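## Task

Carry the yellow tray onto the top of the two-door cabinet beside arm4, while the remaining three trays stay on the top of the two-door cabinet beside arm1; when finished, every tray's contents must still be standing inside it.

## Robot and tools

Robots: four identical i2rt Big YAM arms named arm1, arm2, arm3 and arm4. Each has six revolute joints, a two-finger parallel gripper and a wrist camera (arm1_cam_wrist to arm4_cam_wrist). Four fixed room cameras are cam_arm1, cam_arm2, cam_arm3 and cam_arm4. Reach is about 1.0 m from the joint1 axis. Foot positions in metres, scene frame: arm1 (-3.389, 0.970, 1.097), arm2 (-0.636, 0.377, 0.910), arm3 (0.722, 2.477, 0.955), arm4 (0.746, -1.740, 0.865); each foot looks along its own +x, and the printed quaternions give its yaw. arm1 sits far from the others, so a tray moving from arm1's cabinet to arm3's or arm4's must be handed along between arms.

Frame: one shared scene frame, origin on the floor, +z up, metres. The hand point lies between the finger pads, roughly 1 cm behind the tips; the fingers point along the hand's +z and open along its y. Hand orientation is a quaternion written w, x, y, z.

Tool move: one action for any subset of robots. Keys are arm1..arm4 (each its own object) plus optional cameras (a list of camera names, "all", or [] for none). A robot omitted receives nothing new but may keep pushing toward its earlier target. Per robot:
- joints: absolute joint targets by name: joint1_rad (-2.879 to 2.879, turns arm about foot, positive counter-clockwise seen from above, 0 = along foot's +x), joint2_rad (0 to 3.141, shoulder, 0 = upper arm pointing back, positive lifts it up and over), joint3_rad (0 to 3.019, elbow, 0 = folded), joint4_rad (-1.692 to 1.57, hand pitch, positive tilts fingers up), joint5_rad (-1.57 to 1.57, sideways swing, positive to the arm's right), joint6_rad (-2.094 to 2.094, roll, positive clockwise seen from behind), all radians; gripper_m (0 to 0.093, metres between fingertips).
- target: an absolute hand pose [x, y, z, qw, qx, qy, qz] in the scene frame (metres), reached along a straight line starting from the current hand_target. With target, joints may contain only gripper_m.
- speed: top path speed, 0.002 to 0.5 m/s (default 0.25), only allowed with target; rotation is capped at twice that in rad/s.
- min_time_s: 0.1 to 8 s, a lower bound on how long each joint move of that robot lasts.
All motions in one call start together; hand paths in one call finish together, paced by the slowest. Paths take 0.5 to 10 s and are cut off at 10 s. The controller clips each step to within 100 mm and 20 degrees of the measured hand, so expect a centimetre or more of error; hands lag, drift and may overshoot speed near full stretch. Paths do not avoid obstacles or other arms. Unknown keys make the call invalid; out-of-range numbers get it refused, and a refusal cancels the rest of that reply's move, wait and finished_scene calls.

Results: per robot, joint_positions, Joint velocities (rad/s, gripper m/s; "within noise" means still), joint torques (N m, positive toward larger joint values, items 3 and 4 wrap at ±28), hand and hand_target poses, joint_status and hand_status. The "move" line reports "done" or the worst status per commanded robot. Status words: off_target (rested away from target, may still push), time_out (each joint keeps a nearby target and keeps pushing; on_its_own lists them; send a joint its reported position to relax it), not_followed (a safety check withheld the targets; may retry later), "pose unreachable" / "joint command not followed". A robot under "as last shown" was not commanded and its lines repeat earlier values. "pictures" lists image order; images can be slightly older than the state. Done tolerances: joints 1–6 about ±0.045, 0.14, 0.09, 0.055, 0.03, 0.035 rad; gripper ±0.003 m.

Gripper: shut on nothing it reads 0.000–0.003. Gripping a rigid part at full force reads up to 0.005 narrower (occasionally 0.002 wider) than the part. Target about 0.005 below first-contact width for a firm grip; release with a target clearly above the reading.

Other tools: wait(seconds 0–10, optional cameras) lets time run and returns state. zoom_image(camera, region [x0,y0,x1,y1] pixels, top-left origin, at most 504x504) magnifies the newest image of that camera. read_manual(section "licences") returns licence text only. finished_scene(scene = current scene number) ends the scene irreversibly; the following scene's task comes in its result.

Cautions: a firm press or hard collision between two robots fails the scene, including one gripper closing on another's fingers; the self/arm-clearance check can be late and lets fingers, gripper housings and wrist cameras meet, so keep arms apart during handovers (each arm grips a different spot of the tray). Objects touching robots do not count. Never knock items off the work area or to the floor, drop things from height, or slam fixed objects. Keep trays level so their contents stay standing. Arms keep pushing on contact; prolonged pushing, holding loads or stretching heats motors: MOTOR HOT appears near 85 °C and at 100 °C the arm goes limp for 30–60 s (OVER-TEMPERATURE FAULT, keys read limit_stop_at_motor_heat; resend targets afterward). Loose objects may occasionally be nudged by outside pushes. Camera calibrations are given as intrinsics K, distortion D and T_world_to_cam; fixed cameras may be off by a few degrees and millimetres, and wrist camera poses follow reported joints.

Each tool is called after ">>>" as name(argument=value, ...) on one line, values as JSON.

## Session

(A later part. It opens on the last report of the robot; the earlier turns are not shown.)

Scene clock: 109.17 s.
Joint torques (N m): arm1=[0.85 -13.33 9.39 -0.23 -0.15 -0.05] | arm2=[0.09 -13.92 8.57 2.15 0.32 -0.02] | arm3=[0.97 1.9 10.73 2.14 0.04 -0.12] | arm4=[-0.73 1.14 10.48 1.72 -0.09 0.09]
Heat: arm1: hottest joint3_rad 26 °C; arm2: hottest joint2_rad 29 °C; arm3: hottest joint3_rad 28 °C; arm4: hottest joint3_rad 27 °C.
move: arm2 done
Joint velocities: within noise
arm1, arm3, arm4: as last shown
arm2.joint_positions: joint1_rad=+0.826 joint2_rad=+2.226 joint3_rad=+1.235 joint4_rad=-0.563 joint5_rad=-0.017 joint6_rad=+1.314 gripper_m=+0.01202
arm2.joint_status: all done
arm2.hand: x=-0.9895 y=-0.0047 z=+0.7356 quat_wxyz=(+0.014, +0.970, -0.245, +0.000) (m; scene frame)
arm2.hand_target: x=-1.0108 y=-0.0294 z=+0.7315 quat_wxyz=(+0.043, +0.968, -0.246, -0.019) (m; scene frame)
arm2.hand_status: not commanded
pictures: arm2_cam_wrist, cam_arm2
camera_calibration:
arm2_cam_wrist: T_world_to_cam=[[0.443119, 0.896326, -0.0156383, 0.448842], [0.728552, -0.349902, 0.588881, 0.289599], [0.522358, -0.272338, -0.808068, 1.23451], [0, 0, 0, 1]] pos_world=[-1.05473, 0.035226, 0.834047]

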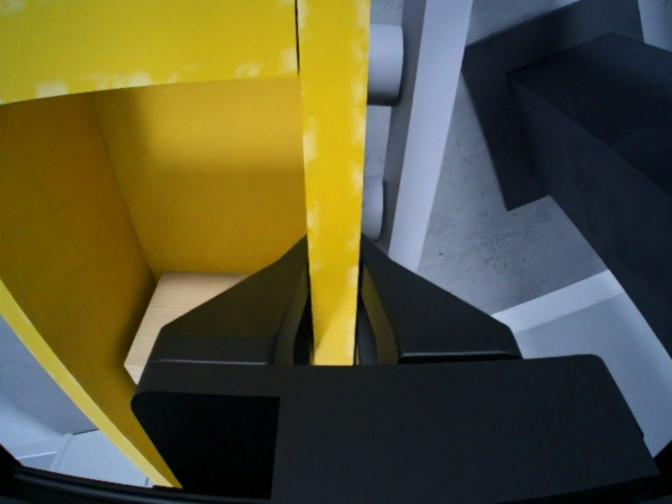

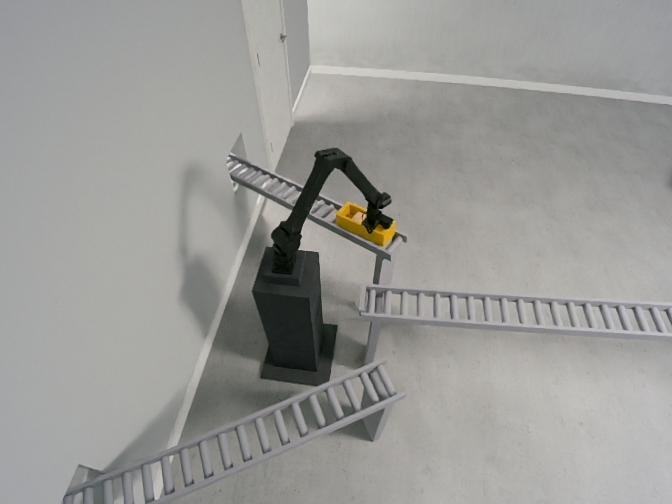

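>>> move(arm2={"joints":{"joint2_rad":2.235,"joint4_rad":-0.54}})

>>> move(arm2={"target":[-1.011,-0.031,0.92,0.043,0.968,-0.246,-0.019],"speed":0.45,"joints":{"gripper_m":0.045}}, cameras=["cam_arm2","arm2_cam_wrist","cam_arm4"])

Scene clock: 110.90 s.
Joint torques (N m): arm1=[0.85 -13.33 9.39 -0.21 -0.15 -0.05] | arm2=[0.09 -15.68 8.57 1.26 0.31 -0.02] | arm3=[0.67 2.02 10.76 2.17 0.05 -0.12] | arm4=[-0.67 1.14 10.48 1.73 -0.09 0.08]
Heat: arm1: hottest joint3_rad 26 °C; arm2: hottest joint2_rad 29 °C; arm3: hottest joint3_rad 28 °C; arm4: hottest joint3_rad 27 °C.
move: arm2 done
Joint velocities: within noise
arm1.joint_positions: joint1_rad=+1.665 joint2_rad=+2.005 joint3_rad=+1.338 joint4_rad=-0.890 joint5_rad=+0.008 joint6_rad=-1.644 gripper_m=+0.04495
arm1.joint_status: not commanded
arm1.hand: x=-3.4132 y=+0.4237 z=+1.0662 quat_wxyz=(-0.001, -0.015, +1.000, -0.015) (m; scene frame)
arm1.hand_target: x=-3.4070 y=+0.4203 z=+1.0601 quat_wxyz=(+0.000, -0.020, +1.000, -0.008) (m; scene frame)
arm1.hand_status: not commanded
arm2.joint_positions: joint1_rad=+0.826 joint2_rad=+2.226 joint3_rad=+1.235 joint4_rad=-0.563 joint5_rad=-0.017 joint6_rad=+1.314 gripper_m=+0.01202
arm2.joint_status: all done
arm2.hand: x=-0.9895 y=-0.0047 z=+0.7356 quat_wxyz=(+0.014, +0.970, -0.245, +0.000) (m; scene frame)
arm2.hand_target: x=-1.0118 y=-0.0305 z=+0.7442 quat_wxyz=(+0.043, +0.968, -0.246, -0.019) (m; scene frame)
arm2.hand_status: not commanded
arm3.joint_positions: joint1_rad=-0.869 joint2_rad=+0.639 joint3_rad=+1.368 joint4_rad=-1.495 joint5_rad=-0.125 joint6_rad=+0.677 gripper_m=+0.09396
arm3.joint_status: not commanded
arm3.hand: x=+0.9311 y=+2.4316 z=+1.4532 quat_wxyz=(-0.381, -0.410, -0.818, -0.131) (m; scene frame)
arm3.hand_target: x=+0.9299 y=+2.4320 z=+1.4659 quat_wxyz=(-0.395, -0.406, -0.813, -0.133) (m; scene frame)
arm3.hand_status: not commanded
arm4.joint_positions: joint1_rad=+0.612 joint2_rad=+0.648 joint3_rad=+1.318 joint4_rad=-1.473 joint5_rad=-0.255 joint6_rad=+0.101 gripper_m=+0.09396
arm4.joint_status: not commanded
arm4.hand: x=+0.9680 y=-1.6808 z=+1.3424 quat_wxyz=(-0.361, +0.036, -0.919, -0.153) (m; scene frame)
arm4.hand_target: x=+0.9670 y=-1.6810 z=+1.3518 quat_wxyz=(-0.372, +0.038, -0.915, -0.153) (m; scene frame)
arm4.hand_status: not commanded
pictures: none

Scene clock: 112.30 s.
Joint torques (N m): arm1=[0.85 -13.33 9.39 -0.21 -0.15 -0.05] | arm2=[0.09 -14.62 9.78 0.18 0.22 -0.01] | arm3=[0.79 1.9 10.76 2.14 0.05 -0.12] | arm4=[-0.73 1.14 10.48 1.73 -0.09 0.08]
Heat: arm1: hottest joint3_rad 26 °C; arm2: hottest joint2_rad 29 °C; arm3: hottest joint3_rad 28 °C; arm4: hottest joint3_rad 27 °C.
move: arm2 off_target
Joint velocities: within noise
arm1, arm3, arm4: as last shown
arm2.joint_positions: joint1_rad=+0.826 joint2_rad=+1.907 joint3_rad=+1.292 joint4_rad=-0.892 joint5_rad=-0.014 joint6_rad=+1.314 gripper_m=+0.04495
arm2.joint_status: all done
arm2.hand: x=-1.0016 y=-0.0178 z=+0.9119 quat_wxyz=(+0.034, +0.969, -0.244, -0.012) (m; scene frame)
arm2.hand_target: x=-1.0106 y=-0.0307 z=+0.9203 quat_wxyz=(+0.043, +0.968, -0.246, -0.019) (m; scene frame)
arm2.hand_status: off_target (0.018 m and 1.3 deg from the pose sent, 0.188 m and 4.0 deg at the start; pose on its path clipped on 8 of 42 steps)
pictures: arm2_cam_wrist, cam_arm2, cam_arm4
camera_calibration:
arm2_cam_wrist: T_world_to_cam=[[0.441781, 0.895074, -0.0605982, 0.508433], [0.748459, -0.33049, 0.574965, 0.222939], [0.494609, -0.299364, -0.815931, 1.3586], [0, 0, 0, 1]] pos_world=[-1.06345, 0.0253094, 1.01115]

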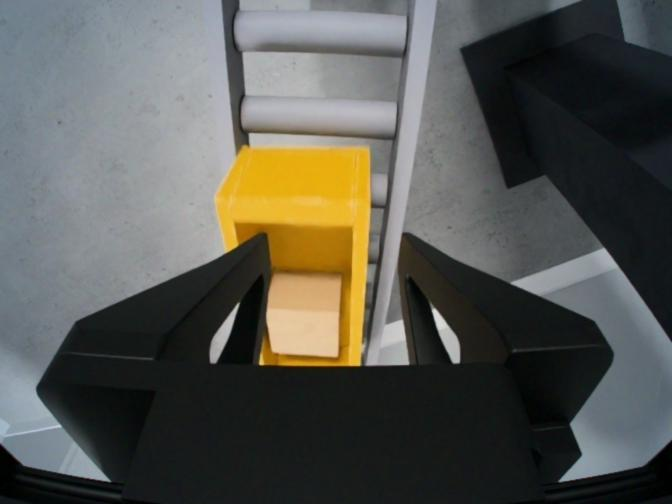

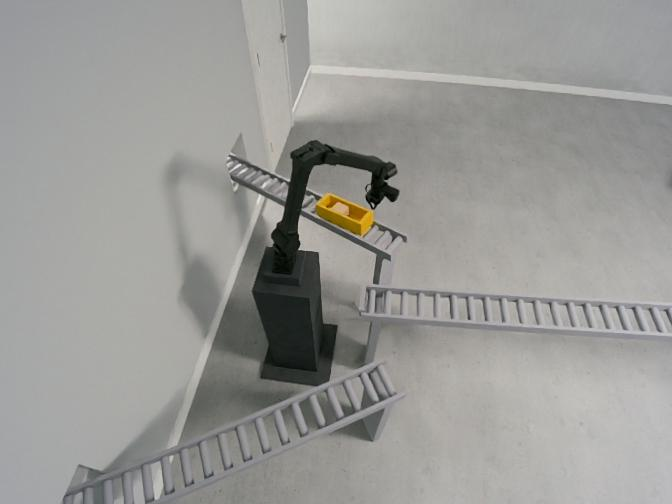

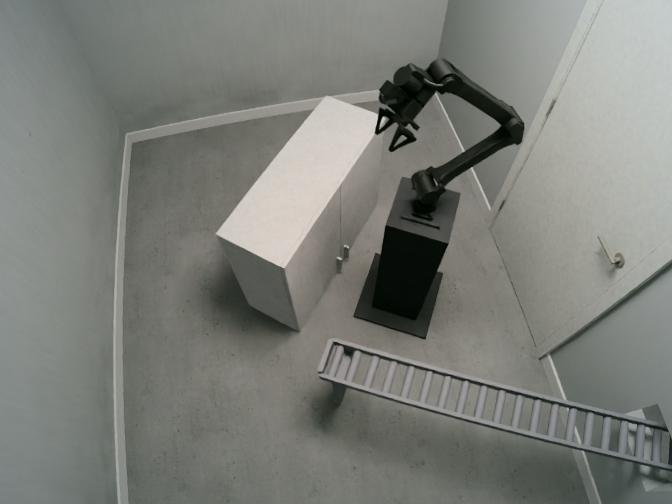

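>>> move(arm4={"joints":{"joint1_rad":1.45,"joint6_rad":-1.6,"gripper_m":0.06}}, cameras=["cam_arm4"])

>>> move(arm4={"target":[1.03,-1.27,0.85,0,0.970,-0.242,0],"speed":0.4}, cameras=["cam_arm4","arm4_cam_wrist"])

Scene clock: 116.63 s.
Joint torques (N m): arm1=[0.79 -13.27 9.39 -0.21 -0.15 -0.05] | arm2=[0.15 -14.56 9.78 0.23 0.22 -0.01] | arm3=[0.85 1.85 10.78 2.14 0.04 -0.13] | arm4=[0.79 1.26 10.4 1.65 -0.15 0.08]
Heat: arm1: hottest joint3_rad 26 °C; arm2: hottest joint2_rad 29 °C; arm3: hottest joint3_rad 28 °C; arm4: hottest joint3_rad 27 °C.
move: arm4 done
Joint velocities: within noise
arm1, arm2, arm3: as last shown
arm4.joint_positions: joint1_rad=+1.434 joint2_rad=+0.648 joint3_rad=+1.318 joint4_rad=-1.473 joint5_rad=-0.256 joint6_rad=-1.589 gripper_m=+0.06009
arm4.joint_status: all done
arm4.hand: x=+0.8516 y=-1.5359 z=+1.3425 quat_wxyz=(-0.392, +0.886, -0.249, +0.016) (m; scene frame)
arm4.hand_target: x=+0.8477 y=-1.5350 z=+1.3519 quat_wxyz=(-0.401, +0.885, -0.235, +0.019) (m; scene frame)
arm4.hand_status: not commanded
pictures: cam_arm4

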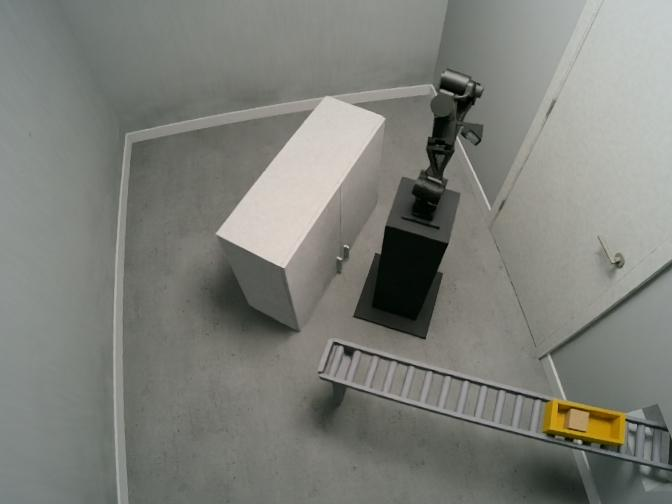

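Scene clock: 119.13 s.
Joint torques (N m): arm1=[0.85 -13.27 9.4 -0.21 -0.15 -0.05] | arm2=[0.15 -14.62 9.78 0.23 0.22 -0.01] | arm3=[0.79 1.9 10.77 2.17 0.05 -0.11] | arm4=[0.62 -15.68 10.8 -0.23 0.03 0]
Heat: arm1: hottest joint3_rad 26 °C; arm2: hottest joint2_rad 29 °C; arm3: hottest joint3_rad 28 °C; arm4: hottest joint3_rad 27 °C.
move: arm4 off_target
Joint velocities: within noise
arm1, arm2, arm3: as last shown
arm4.joint_positions: joint1_rad=+1.547 joint2_rad=+1.979 joint3_rad=+1.341 joint4_rad=-0.956 joint5_rad=-0.004 joint6_rad=-1.615 gripper_m=+0.06009
arm4.joint_status: not commanded
arm4.hand: x=+1.0296 y=-1.2855 z=+0.8442 quat_wxyz=(+0.008, +0.967, -0.254, -0.004) (m; scene frame)
arm4.hand_target: x=+1.0298 y=-1.2703 z=+0.8502 quat_wxyz=(+0.000, +0.970, -0.242, +0.000) (m; scene frame)
arm4.hand_status: off_target (0.017 m and 1.8 deg from the pose sent, 0.587 m and 46.3 deg at the start)
pictures: arm4_cam_wrist, cam_arm4
camera_calibration:
arm4_cam_wrist: T_world_to_cam=[[0.494274, 0.869154, -0.0162753, 0.621634], [0.70868, -0.392031, 0.586587, -1.72615], [0.503454, -0.301469, -0.809723, -0.0969753], [0, 0, 0, 1]] pos_world=[0.964853, -1.24623, 0.944131]

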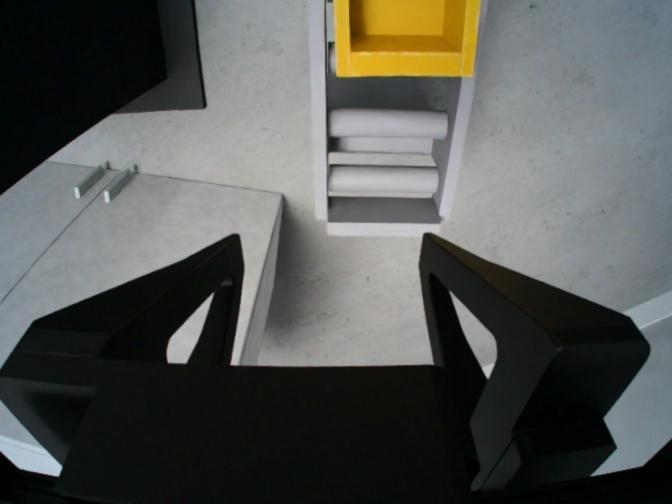

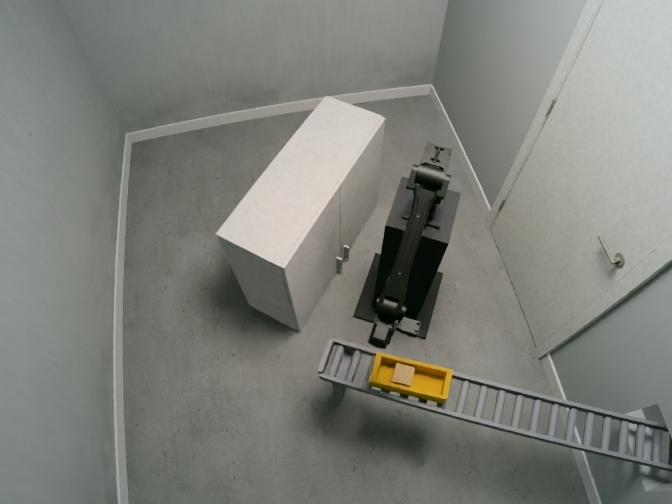

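>>> move(arm4={"target":[1.026,-1.265,0.70,0,0.970,-0.242,0],"speed":0.3}, cameras=["cam_arm4","arm4_cam_wrist"])

>>> zoom_image(camera="cam_arm4", region=[300, 320, 500, 430])

Scene clock: 121.40 s.
Joint torques (N m): arm1=[0.85 -13.27 9.39 -0.23 -0.15 -0.05] | arm2=[0.15 -14.62 9.78 0.23 0.22 -0.01] | arm3=[0.97 1.96 10.74 2.15 0.05 -0.13] | arm4=[0.62 -17.32 8.21 0.49 0.01 0.12]
Heat: arm1: hottest joint3_rad 26 °C; arm2: hottest joint3_rad 30 °C; arm3: hottest joint3_rad 28 °C; arm4: hottest joint3_rad 27 °C.
move: arm4 off_target
Joint velocities: within noise
arm1, arm2, arm3: as last shown
arm4.joint_positions: joint1_rad=+1.558 joint2_rad=+2.256 joint3_rad=+1.329 joint4_rad=-0.683 joint5_rad=-0.004 joint6_rad=-1.615 gripper_m=+0.06009
arm4.joint_status: not commanded
arm4.hand: x=+1.0241 y=-1.2832 z=+0.6957 quat_wxyz=(+0.015, +0.968, -0.249, -0.006) (m; scene frame)
arm4.hand_target: x=+1.0256 y=-1.2652 z=+0.7004 quat_wxyz=(+0.000, +0.970, -0.242, +0.000) (m; scene frame)
arm4.hand_status: off_target (0.019 m and 2.1 deg from the pose sent, 0.146 m and 1.8 deg at the start)
pictures: arm4_cam_wrist, cam_arm4
camera_calibration:
arm4_cam_wrist: T_world_to_cam=[[0.484061, 0.874452, -0.031918, 0.648042], [0.717873, -0.375999, 0.585904, -1.62268], [0.500344, -0.306526, -0.809752, -0.21698], [0, 0, 0, 1]] pos_world=[0.959753, -1.24332, 0.795722]

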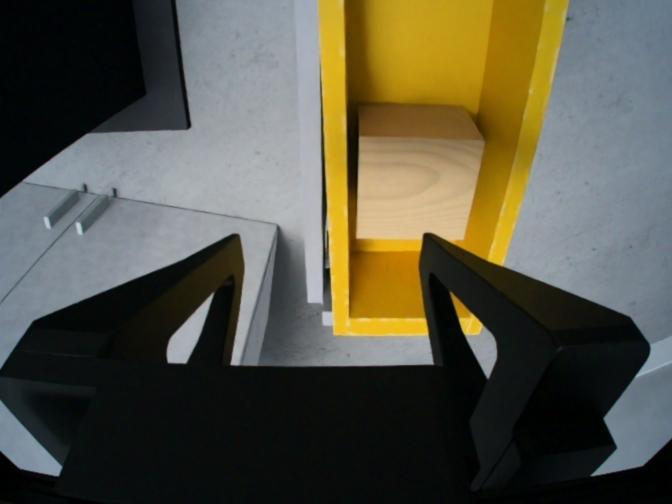

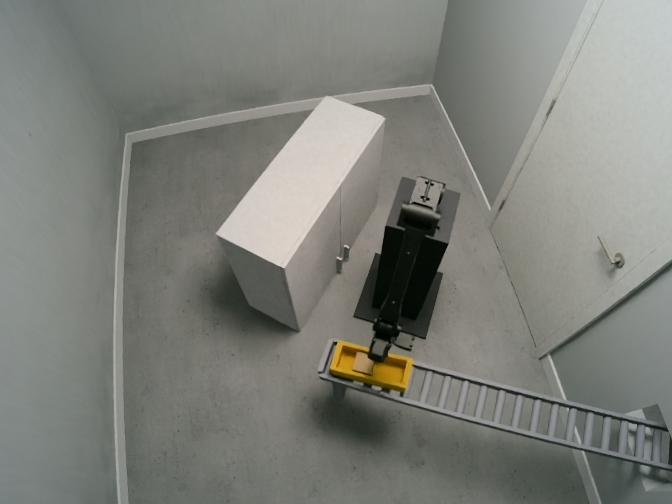

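Scaled by 2.520 from the camera's 672x504 image, which has a finer 960x720 frame.

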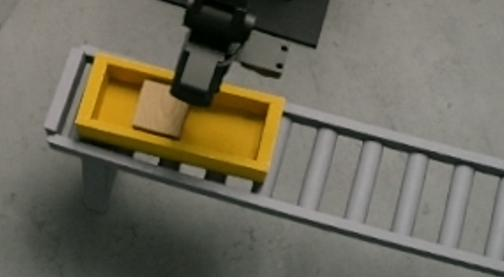

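>>> move(arm4={"target":[0.999,-1.250,0.64,-0.012,0.970,-0.242,0.005],"speed":0.2}, cameras=["arm4_cam_wrist"])

Scene clock: 125.80 s.
Joint torques (N m): arm1=[0.91 -13.33 9.4 -0.21 -0.15 -0.05] | arm2=[0.21 -14.62 9.78 0.23 0.22 -0.01] | arm3=[0.85 1.85 10.78 2.17 0.05 -0.12] | arm4=[-0.26 -17.2 7.19 0.55 0.04 0.22]
Heat: arm1: hottest joint3_rad 26 °C; arm2: hottest joint3_rad 30 °C; arm3: hottest joint3_rad 28 °C; arm4: hottest joint3_rad 27 °C.
move: arm4 off_target
Joint velocities: within noise
arm1, arm2, arm3: as last shown
arm4.joint_positions: joint1_rad=+1.624 joint2_rad=+2.367 joint3_rad=+1.342 joint4_rad=-0.548 joint5_rad=-0.001 joint6_rad=-1.567 gripper_m=+0.06009
arm4.joint_status: not commanded
arm4.hand: x=+0.9963 y=-1.2625 z=+0.6409 quat_wxyz=(-0.002, +0.971, -0.240, +0.001) (m; scene frame)
arm4.hand_target: x=+0.9987 y=-1.2503 z=+0.6402 quat_wxyz=(-0.012, +0.970, -0.242, +0.005) (m; scene frame)
arm4.hand_status: off_target (0.013 m and 1.3 deg from the pose sent, 0.070 m and 3.5 deg at the start)
pictures: arm4_cam_wrist
camera_calibration:
arm4_cam_wrist: T_world_to_cam=[[0.469236, 0.88306, 0.00483497, 0.643759], [0.711402, -0.381254, 0.590383, -1.56582], [0.523187, -0.273589, -0.807109, -0.223978], [0, 0, 0, 1]] pos_world=[0.929033, -1.22673, 0.740545]

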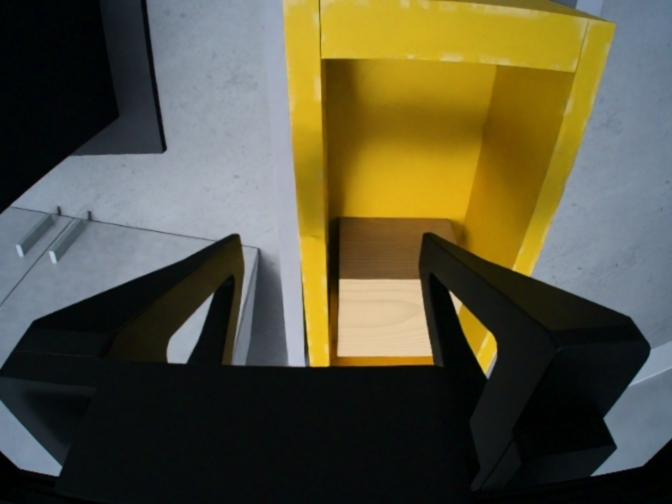

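>>> move(arm4={"target":[1.008,-1.263,0.572,-0.012,0.9724,-0.2334,0.005],"speed":0.2}, cameras=["arm4_cam_wrist"])

Scene clock: 127.83 s.
Joint torques (N m): arm1=[0.85 -13.33 9.39 -0.21 -0.15 -0.05] | arm2=[0.15 -14.62 9.78 0.23 0.22 -0.01] | arm3=[0.97 1.9 10.73 2.13 0.05 -0.12] | arm4=[-2.26 -17.55 6.15 0.53 0.02 0]
Heat: arm1: hottest joint3_rad 26 °C; arm2: hottest joint3_rad 30 °C; arm3: hottest joint3_rad 29 °C; arm4: hottest joint3_rad 27 °C.
move: arm4 off_target
Joint velocities: within noise
arm1, arm2, arm3: as last shown
arm4.joint_positions: joint1_rad=+1.621 joint2_rad=+2.514 joint3_rad=+1.386 joint4_rad=-0.442 joint5_rad=+0.000 joint6_rad=-1.590 gripper_m=+0.06009
arm4.joint_status: not commanded
arm4.hand: x=+0.9953 y=-1.2678 z=+0.5733 quat_wxyz=(-0.003, +0.973, -0.230, +0.002) (m; scene frame)
arm4.hand_target: x=+1.0080 y=-1.2631 z=+0.5724 quat_wxyz=(-0.012, +0.972, -0.233, +0.005) (m; scene frame)
arm4.hand_status: off_target (0.014 m and 1.1 deg from the pose sent, 0.070 m and 1.5 deg at the start)
pictures: arm4_cam_wrist
camera_calibration:
arm4_cam_wrist: T_world_to_cam=[[0.450943, 0.892518, 0.00786049, 0.677613], [0.718024, -0.367983, 0.590788, -1.51735], [0.530182, -0.260768, -0.806788, -0.270279], [0, 0, 0, 1]] pos_world=[0.927224, -1.23362, 0.673047]

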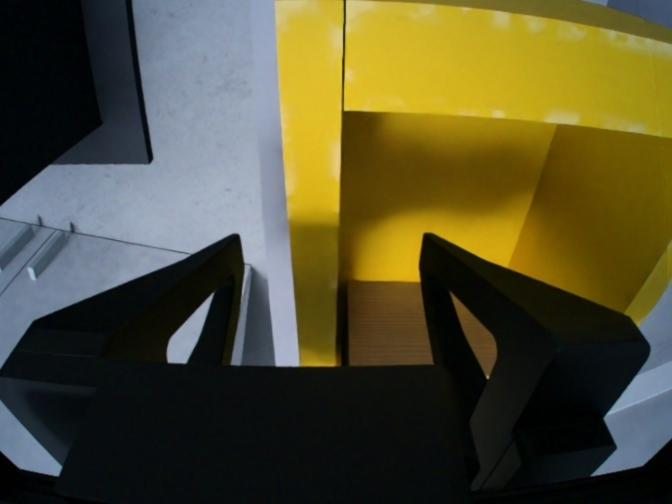

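>>> move(arm4={"target":[1.026,-1.273,0.572,-0.012,0.9724,-0.2334,0.005],"speed":0.15}, cameras=["arm4_cam_wrist"])

Scene clock: 129.40 s.
Joint torques (N m): arm1=[0.85 -13.27 9.39 -0.23 -0.14 -0.05] | arm2=[0.21 -14.62 9.78 0.23 0.22 -0.01] | arm3=[0.97 1.9 10.81 2.1 0.04 -0.12] | arm4=[-1.55 -17.49 6.13 0.5 -0.02 -0.01]
Heat: arm1: hottest joint3_rad 26 °C; arm2: hottest joint3_rad 30 °C; arm3: hottest joint3_rad 29 °C; arm4: hottest joint3_rad 27 °C.
move: arm4 off_target
Joint velocities: within noise
arm1, arm2, arm3: as last shown
arm4.joint_positions: joint1_rad=+1.576 joint2_rad=+2.514 joint3_rad=+1.386 joint4_rad=-0.442 joint5_rad=+0.000 joint6_rad=-1.628 gripper_m=+0.06009
arm4.joint_status: not commanded
arm4.hand: x=+1.0163 y=-1.2794 z=+0.5734 quat_wxyz=(-0.003, +0.972, -0.234, +0.002) (m; scene frame)
arm4.hand_target: x=+1.0261 y=-1.2730 z=+0.5724 quat_wxyz=(-0.012, +0.972, -0.233, +0.005) (m; scene frame)
arm4.hand_status: off_target (0.012 m and 1.1 deg from the pose sent, 0.031 m and 1.2 deg at the start)
pictures: arm4_cam_wrist
camera_calibration:
arm4_cam_wrist: T_world_to_cam=[[0.45739, 0.889231, 0.0078635, 0.667754], [0.715361, -0.373181, 0.590757, -1.54058], [0.528254, -0.264581, -0.806811, -0.287319], [0, 0, 0, 1]] pos_world=[0.948427, -1.24472, 0.673047]

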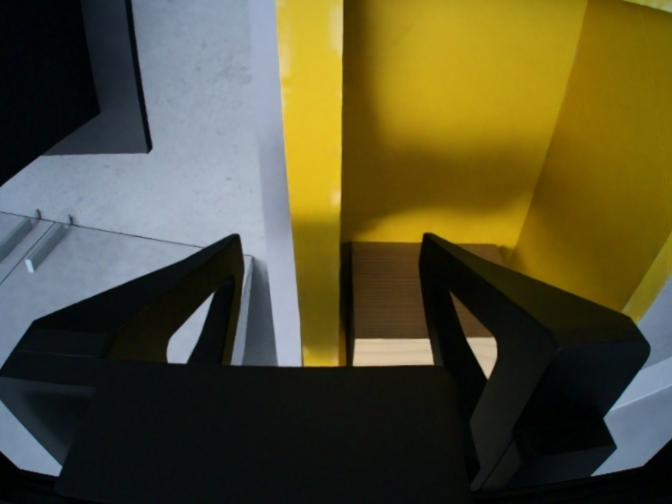

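>>> move(arm4={"joints":{"gripper_m":0.0}}, cameras=["arm4_cam_wrist"])

>>> move(arm4={"target":[1.026,-1.27,0.68,-0.012,0.9724,-0.2334,0.005],"speed":0.15}, cameras=["arm4_cam_wrist","cam_arm4"])

Scene clock: 130.80 s.
Joint torques (N m): arm1=[0.85 -13.27 9.39 -0.21 -0.15 -0.05] | arm2=[0.21 -14.62 9.78 0.23 0.22 -0.01] | arm3=[0.79 1.85 10.76 2.14 0.05 -0.11] | arm4=[-1.67 -17.49 6.06 0.51 -0.05 -0.04]
Heat: arm1: hottest joint3_rad 26 °C; arm2: hottest joint3_rad 30 °C; arm3: hottest joint3_rad 29 °C; arm4: hottest joint3_rad 27 °C.
move: arm4 off_target
Joint velocities: within noise
arm1.joint_positions: joint1_rad=+1.665 joint2_rad=+2.005 joint3_rad=+1.338 joint4_rad=-0.890 joint5_rad=+0.008 joint6_rad=-1.644 gripper_m=+0.04495
arm1.joint_status: not commanded
arm1.hand: x=-3.4132 y=+0.4237 z=+1.0662 quat_wxyz=(-0.001, -0.015, +1.000, -0.015) (m; scene frame)
arm1.hand_target: x=-3.4070 y=+0.4203 z=+1.0601 quat_wxyz=(+0.000, -0.020, +1.000, -0.008) (m; scene frame)
arm1.hand_status: not commanded
arm2: as last shown
arm3.joint_positions: joint1_rad=-0.869 joint2_rad=+0.639 joint3_rad=+1.368 joint4_rad=-1.495 joint5_rad=-0.125 joint6_rad=+0.677 gripper_m=+0.09396
arm3.joint_status: not commanded
arm3.hand: x=+0.9311 y=+2.4316 z=+1.4532 quat_wxyz=(-0.381, -0.410, -0.818, -0.131) (m; scene frame)
arm3.hand_target: x=+0.9299 y=+2.4320 z=+1.4659 quat_wxyz=(-0.395, -0.406, -0.813, -0.133) (m; scene frame)
arm3.hand_status: not commanded
arm4.joint_positions: joint1_rad=+1.576 joint2_rad=+2.514 joint3_rad=+1.387 joint4_rad=-0.442 joint5_rad=+0.001 joint6_rad=-1.624 gripper_m=+0.01100
arm4.joint_status: gripper_m off_target (ended at +0.01103, target +0.00000)
arm4.hand: x=+1.0166 y=-1.2791 z=+0.5735 quat_wxyz=(-0.003, +0.972, -0.236, +0.002) (m; scene frame)
arm4.hand_target: x=+1.0261 y=-1.2730 z=+0.5724 quat_wxyz=(-0.012, +0.972, -0.233, +0.005) (m; scene frame)
arm4.hand_status: not commanded
pictures: arm4_cam_wrist
camera_calibration:
arm4_cam_wrist: T_world_to_cam=[[0.46115, 0.887281, 0.00857936, 0.660651], [0.713169, -0.376376, 0.591381, -1.54306], [0.52795, -0.266597, -0.806347, -0.28985], [0, 0, 0, 1]] pos_world=[0.948828, -1.24423, 0.673147]

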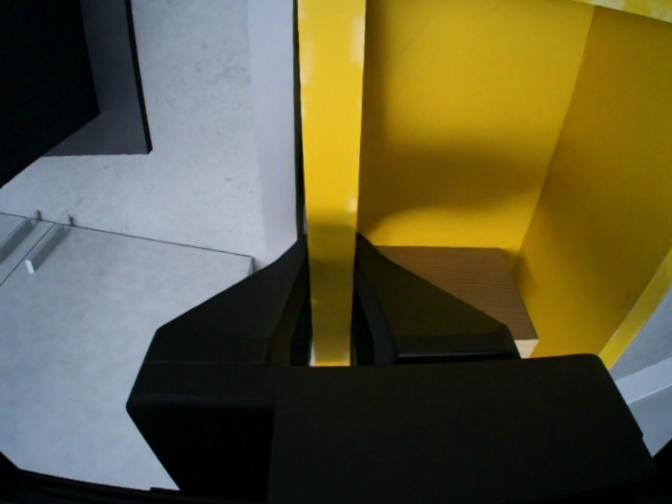

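Scene clock: 132.40 s.
Joint torques (N m): arm1=[0.85 -13.33 9.39 -0.23 -0.15 -0.05] | arm2=[0.15 -14.62 9.78 0.23 0.22 -0.01] | arm3=[0.91 1.73 10.8 2.14 0.04 -0.12] | arm4=[-1.38 -19.37 5.98 0.02 0.12 0.02]
Heat: arm1: hottest joint3_rad 27 °C; arm2: hottest joint3_rad 30 °C; arm3: hottest joint3_rad 29 °C; arm4: hottest joint3_rad 27 °C.
move: arm4 off_target
Joint velocities: within noise
arm1, arm3: as last shown
arm2.joint_positions: joint1_rad=+0.826 joint2_rad=+1.907 joint3_rad=+1.292 joint4_rad=-0.892 joint5_rad=-0.014 joint6_rad=+1.314 gripper_m=+0.04495
arm2.joint_status: not commanded
arm2.hand: x=-1.0016 y=-0.0178 z=+0.9119 quat_wxyz=(+0.034, +0.969, -0.244, -0.012) (m; scene frame)
arm2.hand_target: x=-1.0106 y=-0.0307 z=+0.9203 quat_wxyz=(+0.043, +0.968, -0.246, -0.019) (m; scene frame)
arm2.hand_status: not commanded
arm4.joint_positions: joint1_rad=+1.576 joint2_rad=+2.315 joint3_rad=+1.320 joint4_rad=-0.590 joint5_rad=-0.004 joint6_rad=-1.627 gripper_m=+0.01100
arm4.joint_status: not commanded
arm4.hand: x=+1.0155 y=-1.2792 z=+0.6631 quat_wxyz=(+0.004, +0.972, -0.235, -0.002) (m; scene frame)
arm4.hand_target: x=+1.0259 y=-1.2702 z=+0.6798 quat_wxyz=(-0.012, +0.972, -0.234, +0.005) (m; scene frame)
arm4.hand_status: off_target (0.022 m and 2.0 deg from the pose sent, 0.107 m and 1.1 deg at the start)
pictures: arm4_cam_wrist, cam_arm4
camera_calibration:
arm4_cam_wrist: T_world_to_cam=[[0.458468, 0.888682, -0.00714891, 0.675404], [0.721144, -0.36731, 0.587397, -1.58906], [0.519383, -0.274458, -0.809268, -0.216494], [0, 0, 0, 1]] pos_world=[0.948734, -1.24332, 0.763037]

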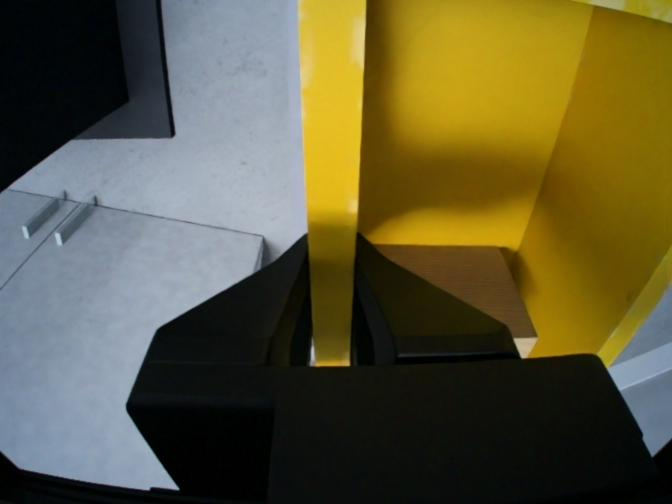

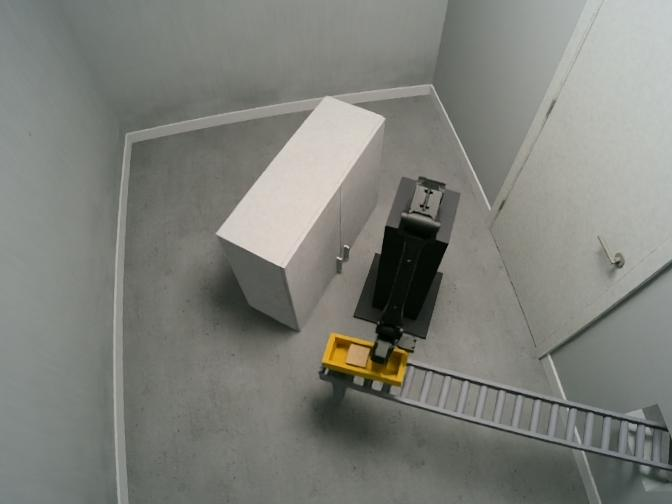

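>>> move(arm4={"target":[1.026,-1.27,1.06,-0.012,0.9724,-0.2334,0.005],"speed":0.3})

>>> move(arm4={"joints":{"joint1_rad":-0.02,"joint6_rad":-1.39},"min_time_s":3.2}, cameras=["arm4_cam_wrist","cam_arm4"])

>>> zoom_image(camera="cam_arm4", region=[200, 60, 400, 260])

Scene clock: 135.20 s.
Joint torques (N m): arm1=[0.85 -13.33 9.39 -0.23 -0.15 -0.05] | arm2=[0.15 -14.62 9.78 0.21 0.22 -0.01] | arm3=[0.91 1.85 10.78 2.15 0.05 -0.12] | arm4=[-1.55 -15.91 15.2 -0.16 0.13 0.02]
Heat: arm1: hottest joint3_rad 27 °C; arm2: hottest joint3_rad 30 °C; arm3: hottest joint3_rad 29 °C; arm4: hottest joint3_rad 27 °C.
move: arm4 off_target
Joint velocities: within noise
arm1, arm2, arm3: as last shown
arm4.joint_positions: joint1_rad=+1.576 joint2_rad=+1.777 joint3_rad=+1.573 joint4_rad=-1.417 joint5_rad=-0.004 joint6_rad=-1.629 gripper_m=+0.01100
arm4.joint_status: not commanded
arm4.hand: x=+1.0112 y=-1.2853 z=+1.0309 quat_wxyz=(+0.021, +0.972, -0.234, -0.007) (m; scene frame)
arm4.hand_target: x=+1.0251 y=-1.2717 z=+1.0603 quat_wxyz=(-0.012, +0.972, -0.233, +0.005) (m; scene frame)
arm4.hand_status: off_target (0.036 m and 4.0 deg from the pose sent, 0.397 m and 2.0 deg at the start; pose on its path clipped on 12 of 66 steps)
pictures: none

Scene clock: 138.90 s.
Joint torques (N m): arm1=[0.85 -13.27 9.39 -0.23 -0.15 -0.05] | arm2=[0.15 -14.62 9.77 0.23 0.22 -0.01] | arm3=[0.73 1.85 10.8 2.15 0.04 -0.12] | arm4=[-0.03 -16.03 15.2 -0.12 0.14 0.22]
Heat: arm1: hottest joint3_rad 27 °C; arm2: hottest joint3_rad 30 °C; arm3: hottest joint3_rad 29 °C; arm4: hottest joint3_rad 27 °C.
move: arm4 done
Joint velocities: within noise
arm1, arm2, arm3: as last shown
arm4.joint_positions: joint1_rad=-0.025 joint2_rad=+1.777 joint3_rad=+1.573 joint4_rad=-1.417 joint5_rad=-0.004 joint6_rad=-1.401 gripper_m=+0.01101
arm4.joint_status: all done
arm4.hand: x=+1.1919 y=-2.0205 z=+1.0284 quat_wxyz=(+0.009, +0.408, -0.913, -0.023) (m; scene frame)
arm4.hand_target: x=+1.2090 y=-2.0289 z=+1.0580 quat_wxyz=(-0.008, +0.406, -0.914, +0.008) (m; scene frame)
arm4.hand_status: not commanded
pictures: arm4_cam_wrist, cam_arm4
camera_calibration:
arm4_cam_wrist: T_world_to_cam=[[0.742539, -0.668023, -0.0487926, -2.1852], [-0.519645, -0.620507, 0.587316, -1.23585], [-0.422617, -0.41075, -0.807885, 0.630037], [0, 0, 0, 1]] pos_world=[1.24665, -1.96783, 1.12821]

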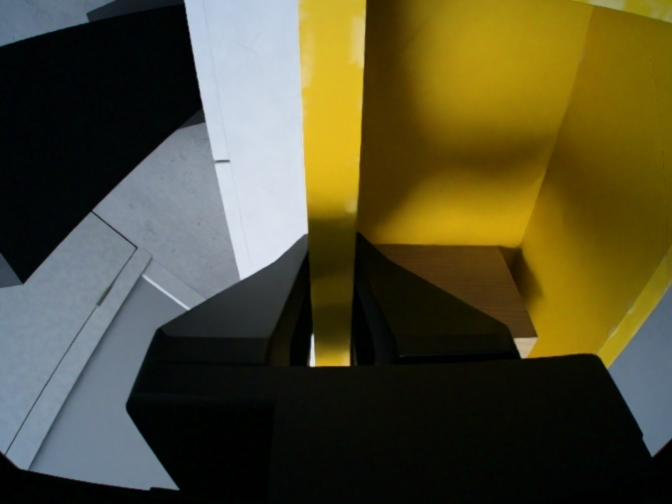

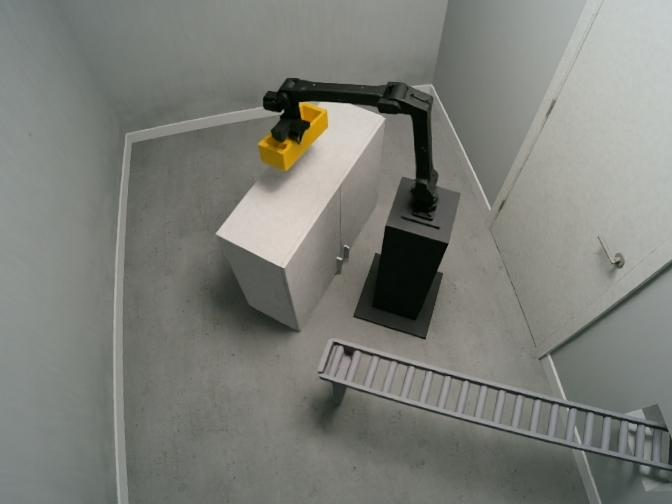

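Scaled by 2.520 from the camera's 672x504 image, which has a finer 960x720 frame.

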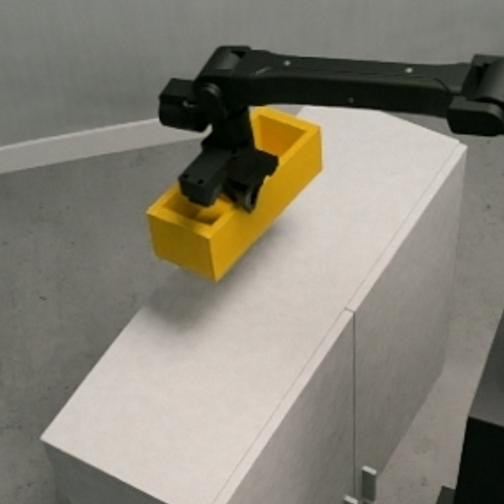

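>>> move(arm4={"target":[1.195,-2.022,0.90,0,0.407,-0.9135,0],"speed":0.25}, cameras=["arm4_cam_wrist","cam_arm4"])

>>> zoom_image(camera="cam_arm4", region=[200, 60, 400, 260])

Scene clock: 141.03 s.
Joint torques (N m): arm1=[0.85 -13.33 9.4 -0.21 -0.15 -0.05] | arm2=[0.21 -14.56 9.78 0.23 0.22 -0.01] | arm3=[0.85 1.85 10.78 2.13 0.04 -0.12] | arm4=[-0.26 -17.55 9.66 0.54 0.3 0.15]
Heat: arm1: hottest joint3_rad 27 °C; arm2: hottest joint3_rad 31 °C; arm3: hottest joint3_rad 29 °C; arm4: hottest joint3_rad 27 °C.
move: arm4 off_target
Joint velocities: within noise
arm1, arm2, arm3: as last shown
arm4.joint_positions: joint1_rad=-0.025 joint2_rad=+1.900 joint3_rad=+1.334 joint4_rad=-1.063 joint5_rad=-0.004 joint6_rad=-1.400 gripper_m=+0.01101
arm4.joint_status: not commanded
arm4.hand: x=+1.1833 y=-2.0142 z=+0.8807 quat_wxyz=(+0.012, +0.408, -0.913, -0.026) (m; scene frame)
arm4.hand_target: x=+1.1946 y=-2.0216 z=+0.9002 quat_wxyz=(+0.000, +0.407, -0.913, +0.000) (m; scene frame)
arm4.hand_status: off_target (0.024 m and 3.3 deg from the pose sent, 0.128 m and 2.9 deg at the start)
pictures: arm4_cam_wrist, cam_arm4
camera_calibration:
arm4_cam_wrist: T_world_to_cam=[[0.741729, -0.668338, -0.0562433, -2.17493], [-0.516134, -0.622334, 0.588478, -1.15839], [-0.428304, -0.407462, -0.806555, 0.521908], [0, 0, 0, 1]] pos_world=[1.23886, -1.96183, 0.980308]

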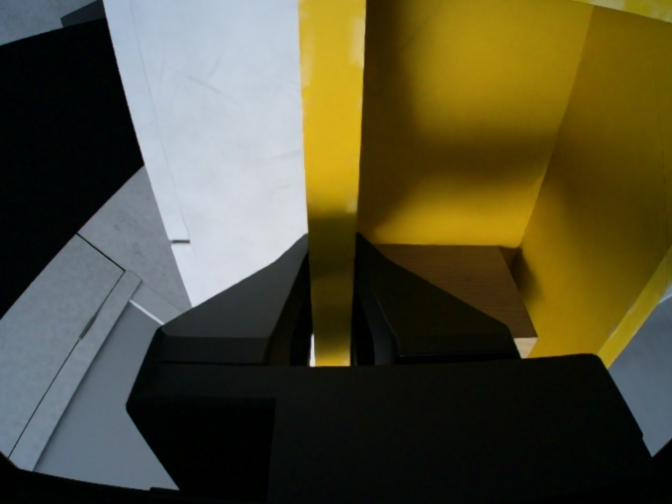

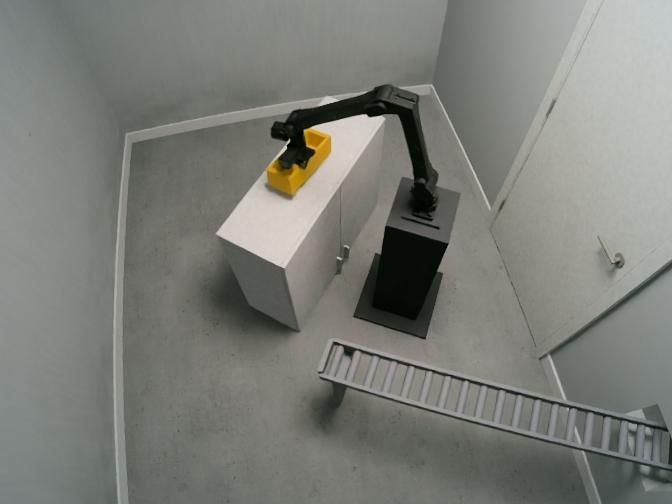

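Scaled by 2.520 from the camera's 672x504 image, which has a finer 960x720 frame.

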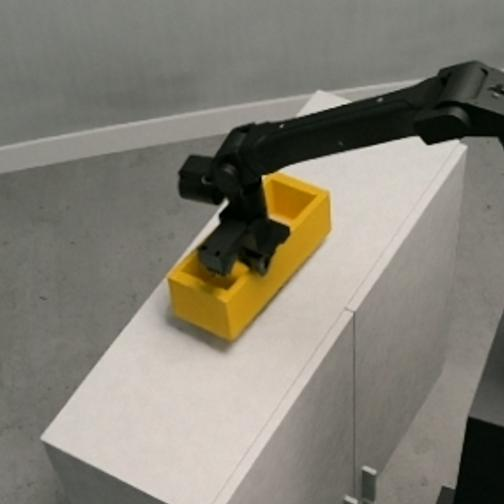

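>>> move(arm4={"target":[1.182,-2.012,0.855,-0.008,0.407,-0.9135,0.018],"speed":0.12})

>>> move(arm4={"target":[1.182,-2.012,0.83,-0.008,0.407,-0.9135,0.018],"speed":0.08}, cameras=["cam_arm4"])

>>> zoom_image(camera="cam_arm4", region=[240, 100, 350, 210])

Scene clock: 142.67 s.
Joint torques (N m): arm1=[0.85 -13.27 9.4 -0.23 -0.15 -0.05] | arm2=[0.09 -14.62 9.78 0.23 0.22 -0.01] | arm3=[0.79 1.96 10.71 2.17 0.04 -0.12] | arm4=[0.15 -16.38 7.65 0.81 -0.21 0.11]
Heat: arm1: hottest joint3_rad 27 °C; arm2: hottest joint3_rad 31 °C; arm3: hottest joint3_rad 29 °C; arm4: hottest joint3_rad 27 °C.
move: arm4 off_target
Joint velocities: within noise
arm1, arm2, arm3: as last shown
arm4.joint_positions: joint1_rad=-0.025 joint2_rad=+1.900 joint3_rad=+1.223 joint4_rad=-0.891 joint5_rad=+0.017 joint6_rad=-1.392 gripper_m=+0.01101
arm4.joint_status: not commanded
arm4.hand: x=+1.1737 y=-2.0122 z=+0.8459 quat_wxyz=(+0.003, +0.404, -0.915, +0.005) (m; scene frame)
arm4.hand_target: x=+1.1820 y=-2.0120 z=+0.8551 quat_wxyz=(-0.008, +0.407, -0.913, +0.018) (m; scene frame)
arm4.hand_status: off_target (0.012 m and 2.0 deg from the pose sent, 0.026 m and 5.5 deg at the start)
pictures: none

Scene clock: 143.70 s.
Joint torques (N m): arm1=[0.85 -13.33 9.4 -0.21 -0.15 -0.05] | arm2=[0.15 -14.62 9.78 0.21 0.22 -0.01] | arm3=[0.73 1.9 10.74 2.18 0.05 -0.13] | arm4=[0.15 -14.27 7.61 1.17 -0.21 0.11]
Heat: arm1: hottest joint3_rad 27 °C; arm2: hottest joint3_rad 31 °C; arm3: hottest joint3_rad 29 °C; arm4: hottest joint3_rad 27 °C.
move: arm4 done
Joint velocities: within noise
arm1, arm2, arm3: as last shown
arm4.joint_positions: joint1_rad=-0.025 joint2_rad=+1.912 joint3_rad=+1.206 joint4_rad=-0.839 joint5_rad=+0.017 joint6_rad=-1.391 gripper_m=+0.01101
arm4.joint_status: not commanded
arm4.hand: x=+1.1757 y=-2.0133 z=+0.8351 quat_wxyz=(-0.003, +0.403, -0.915, +0.014) (m; scene frame)
arm4.hand_target: x=+1.1820 y=-2.0120 z=+0.8303 quat_wxyz=(-0.008, +0.407, -0.913, +0.018) (m; scene frame)
arm4.hand_status: done (0.008 m and 0.8 deg from the pose sent, 0.018 m and 2.0 deg at the start)
pictures: cam_arm4

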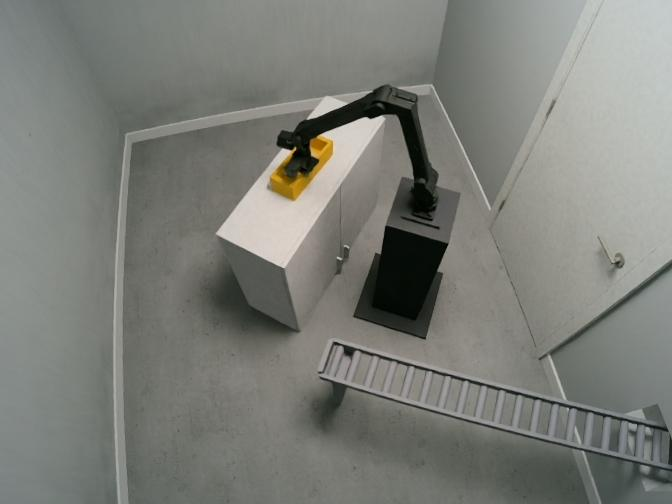

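Scaled by 4.582 from the camera's 672x504 image, which has a finer 960x720 frame.

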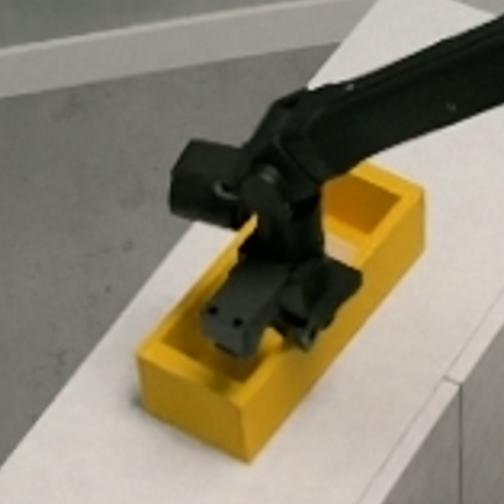

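>>> move(arm4={"target":[1.182,-2.012,0.812,-0.008,0.407,-0.9135,0.018],"speed":0.06})

>>> move(arm4={"target":[1.182,-2.012,0.796,-0.008,0.407,-0.9135,0.018],"speed":0.06}, cameras=["cam_arm4","arm4_cam_wrist"])

>>> zoom_image(camera="cam_arm4", region=[240, 100, 350, 210])

Scene clock: 145.03 s.
Joint torques (N m): arm1=[0.85 -13.33 9.39 -0.23 -0.15 -0.05] | arm2=[0.15 -14.68 9.78 0.23 0.22 -0.01] | arm3=[0.97 1.85 10.77 2.15 0.04 -0.12] | arm4=[0.15 -12.22 6.83 1.89 -0.22 0.11]
Heat: arm1: hottest joint3_rad 27 °C; arm2: hottest joint3_rad 31 °C; arm3: hottest joint3_rad 29 °C; arm4: hottest joint3_rad 27 °C.
move: arm4 off_target
Joint velocities: within noise
arm1, arm2, arm3: as last shown
arm4.joint_positions: joint1_rad=-0.025 joint2_rad=+1.912 joint3_rad=+1.203 joint4_rad=-0.814 joint5_rad=+0.017 joint6_rad=-1.391 gripper_m=+0.01101
arm4.joint_status: not commanded
arm4.hand: x=+1.1799 y=-2.0160 z=+0.8346 quat_wxyz=(-0.009, +0.403, -0.915, +0.024) (m; scene frame)
arm4.hand_target: x=+1.1811 y=-2.0115 z=+0.8128 quat_wxyz=(-0.008, +0.407, -0.913, +0.018) (m; scene frame)
arm4.hand_status: off_target (0.023 m and 0.8 deg from the pose sent, 0.024 m and 0.8 deg at the start)
pictures: none

Scene clock: 146.10 s.
Joint torques (N m): arm1=[0.85 -13.27 9.39 -0.21 -0.15 -0.05] | arm2=[0.15 -14.62 9.77 0.23 0.22 -0.01] | arm3=[0.91 1.73 10.78 2.17 0.03 -0.12] | arm4=[0.09 -10.52 6.19 2.15 -0.22 0.1]
Heat: arm1: hottest joint3_rad 27 °C; arm2: hottest joint3_rad 31 °C; arm3: hottest joint3_rad 29 °C; arm4: hottest joint3_rad 27 °C.
move: arm4 off_target
Joint velocities: within noise
arm1.joint_positions: joint1_rad=+1.665 joint2_rad=+2.005 joint3_rad=+1.338 joint4_rad=-0.890 joint5_rad=+0.008 joint6_rad=-1.644 gripper_m=+0.04495
arm1.joint_status: not commanded
arm1.hand: x=-3.4132 y=+0.4237 z=+1.0662 quat_wxyz=(-0.001, -0.015, +1.000, -0.015) (m; scene frame)
arm1.hand_target: x=-3.4070 y=+0.4203 z=+1.0601 quat_wxyz=(+0.000, -0.020, +1.000, -0.008) (m; scene frame)
arm1.hand_status: not commanded
arm2: as last shown
arm3.joint_positions: joint1_rad=-0.869 joint2_rad=+0.639 joint3_rad=+1.368 joint4_rad=-1.495 joint5_rad=-0.125 joint6_rad=+0.677 gripper_m=+0.09396
arm3.joint_status: not commanded
arm3.hand: x=+0.9311 y=+2.4316 z=+1.4532 quat_wxyz=(-0.381, -0.410, -0.818, -0.131) (m; scene frame)
arm3.hand_target: x=+0.9299 y=+2.4320 z=+1.4659 quat_wxyz=(-0.395, -0.406, -0.813, -0.133) (m; scene frame)
arm3.hand_status: not commanded
arm4.joint_positions: joint1_rad=-0.025 joint2_rad=+1.912 joint3_rad=+1.201 joint4_rad=-0.783 joint5_rad=+0.017 joint6_rad=-1.390 gripper_m=+0.01101
arm4.joint_status: not commanded
arm4.hand: x=+1.1852 y=-2.0194 z=+0.8342 quat_wxyz=(-0.017, +0.403, -0.915, +0.036) (m; scene frame)
arm4.hand_target: x=+1.1800 y=-2.0109 z=+0.7983 quat_wxyz=(-0.008, +0.407, -0.913, +0.018) (m; scene frame)
arm4.hand_status: off_target (0.039 m and 2.3 deg from the pose sent, 0.039 m and 0.8 deg at the start)
pictures: arm4_cam_wrist, cam_arm4
camera_calibration:
arm4_cam_wrist: T_world_to_cam=[[0.733128, -0.67538, 0.0799134, -2.30003], [-0.583155, -0.563817, 0.584842, -0.932656], [-0.349934, -0.475366, -0.807201, 0.253623], [0, 0, 0, 1]] pos_world=[1.23109, -1.95868, 0.933985]

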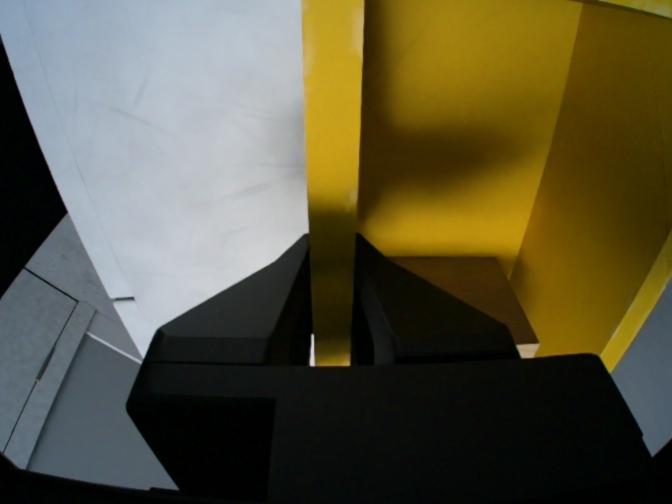

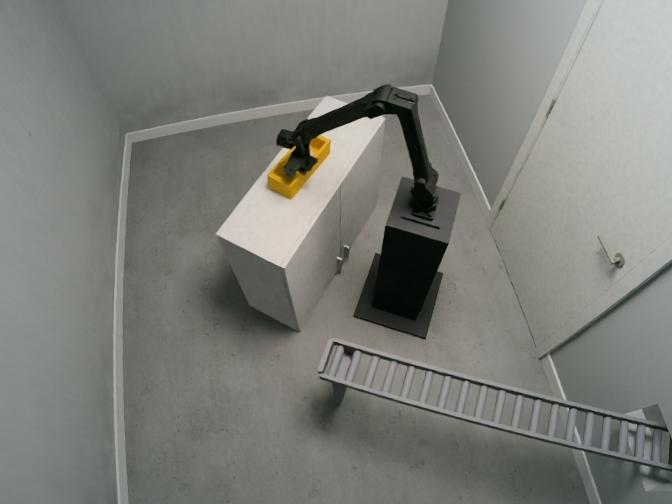

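Scaled by 4.582 from the camera's 672x504 image, which has a finer 960x720 frame.

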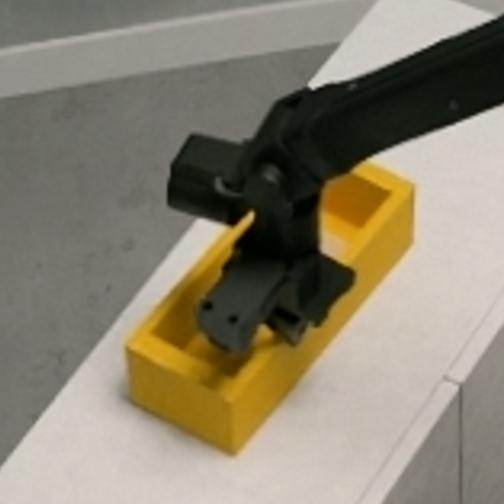

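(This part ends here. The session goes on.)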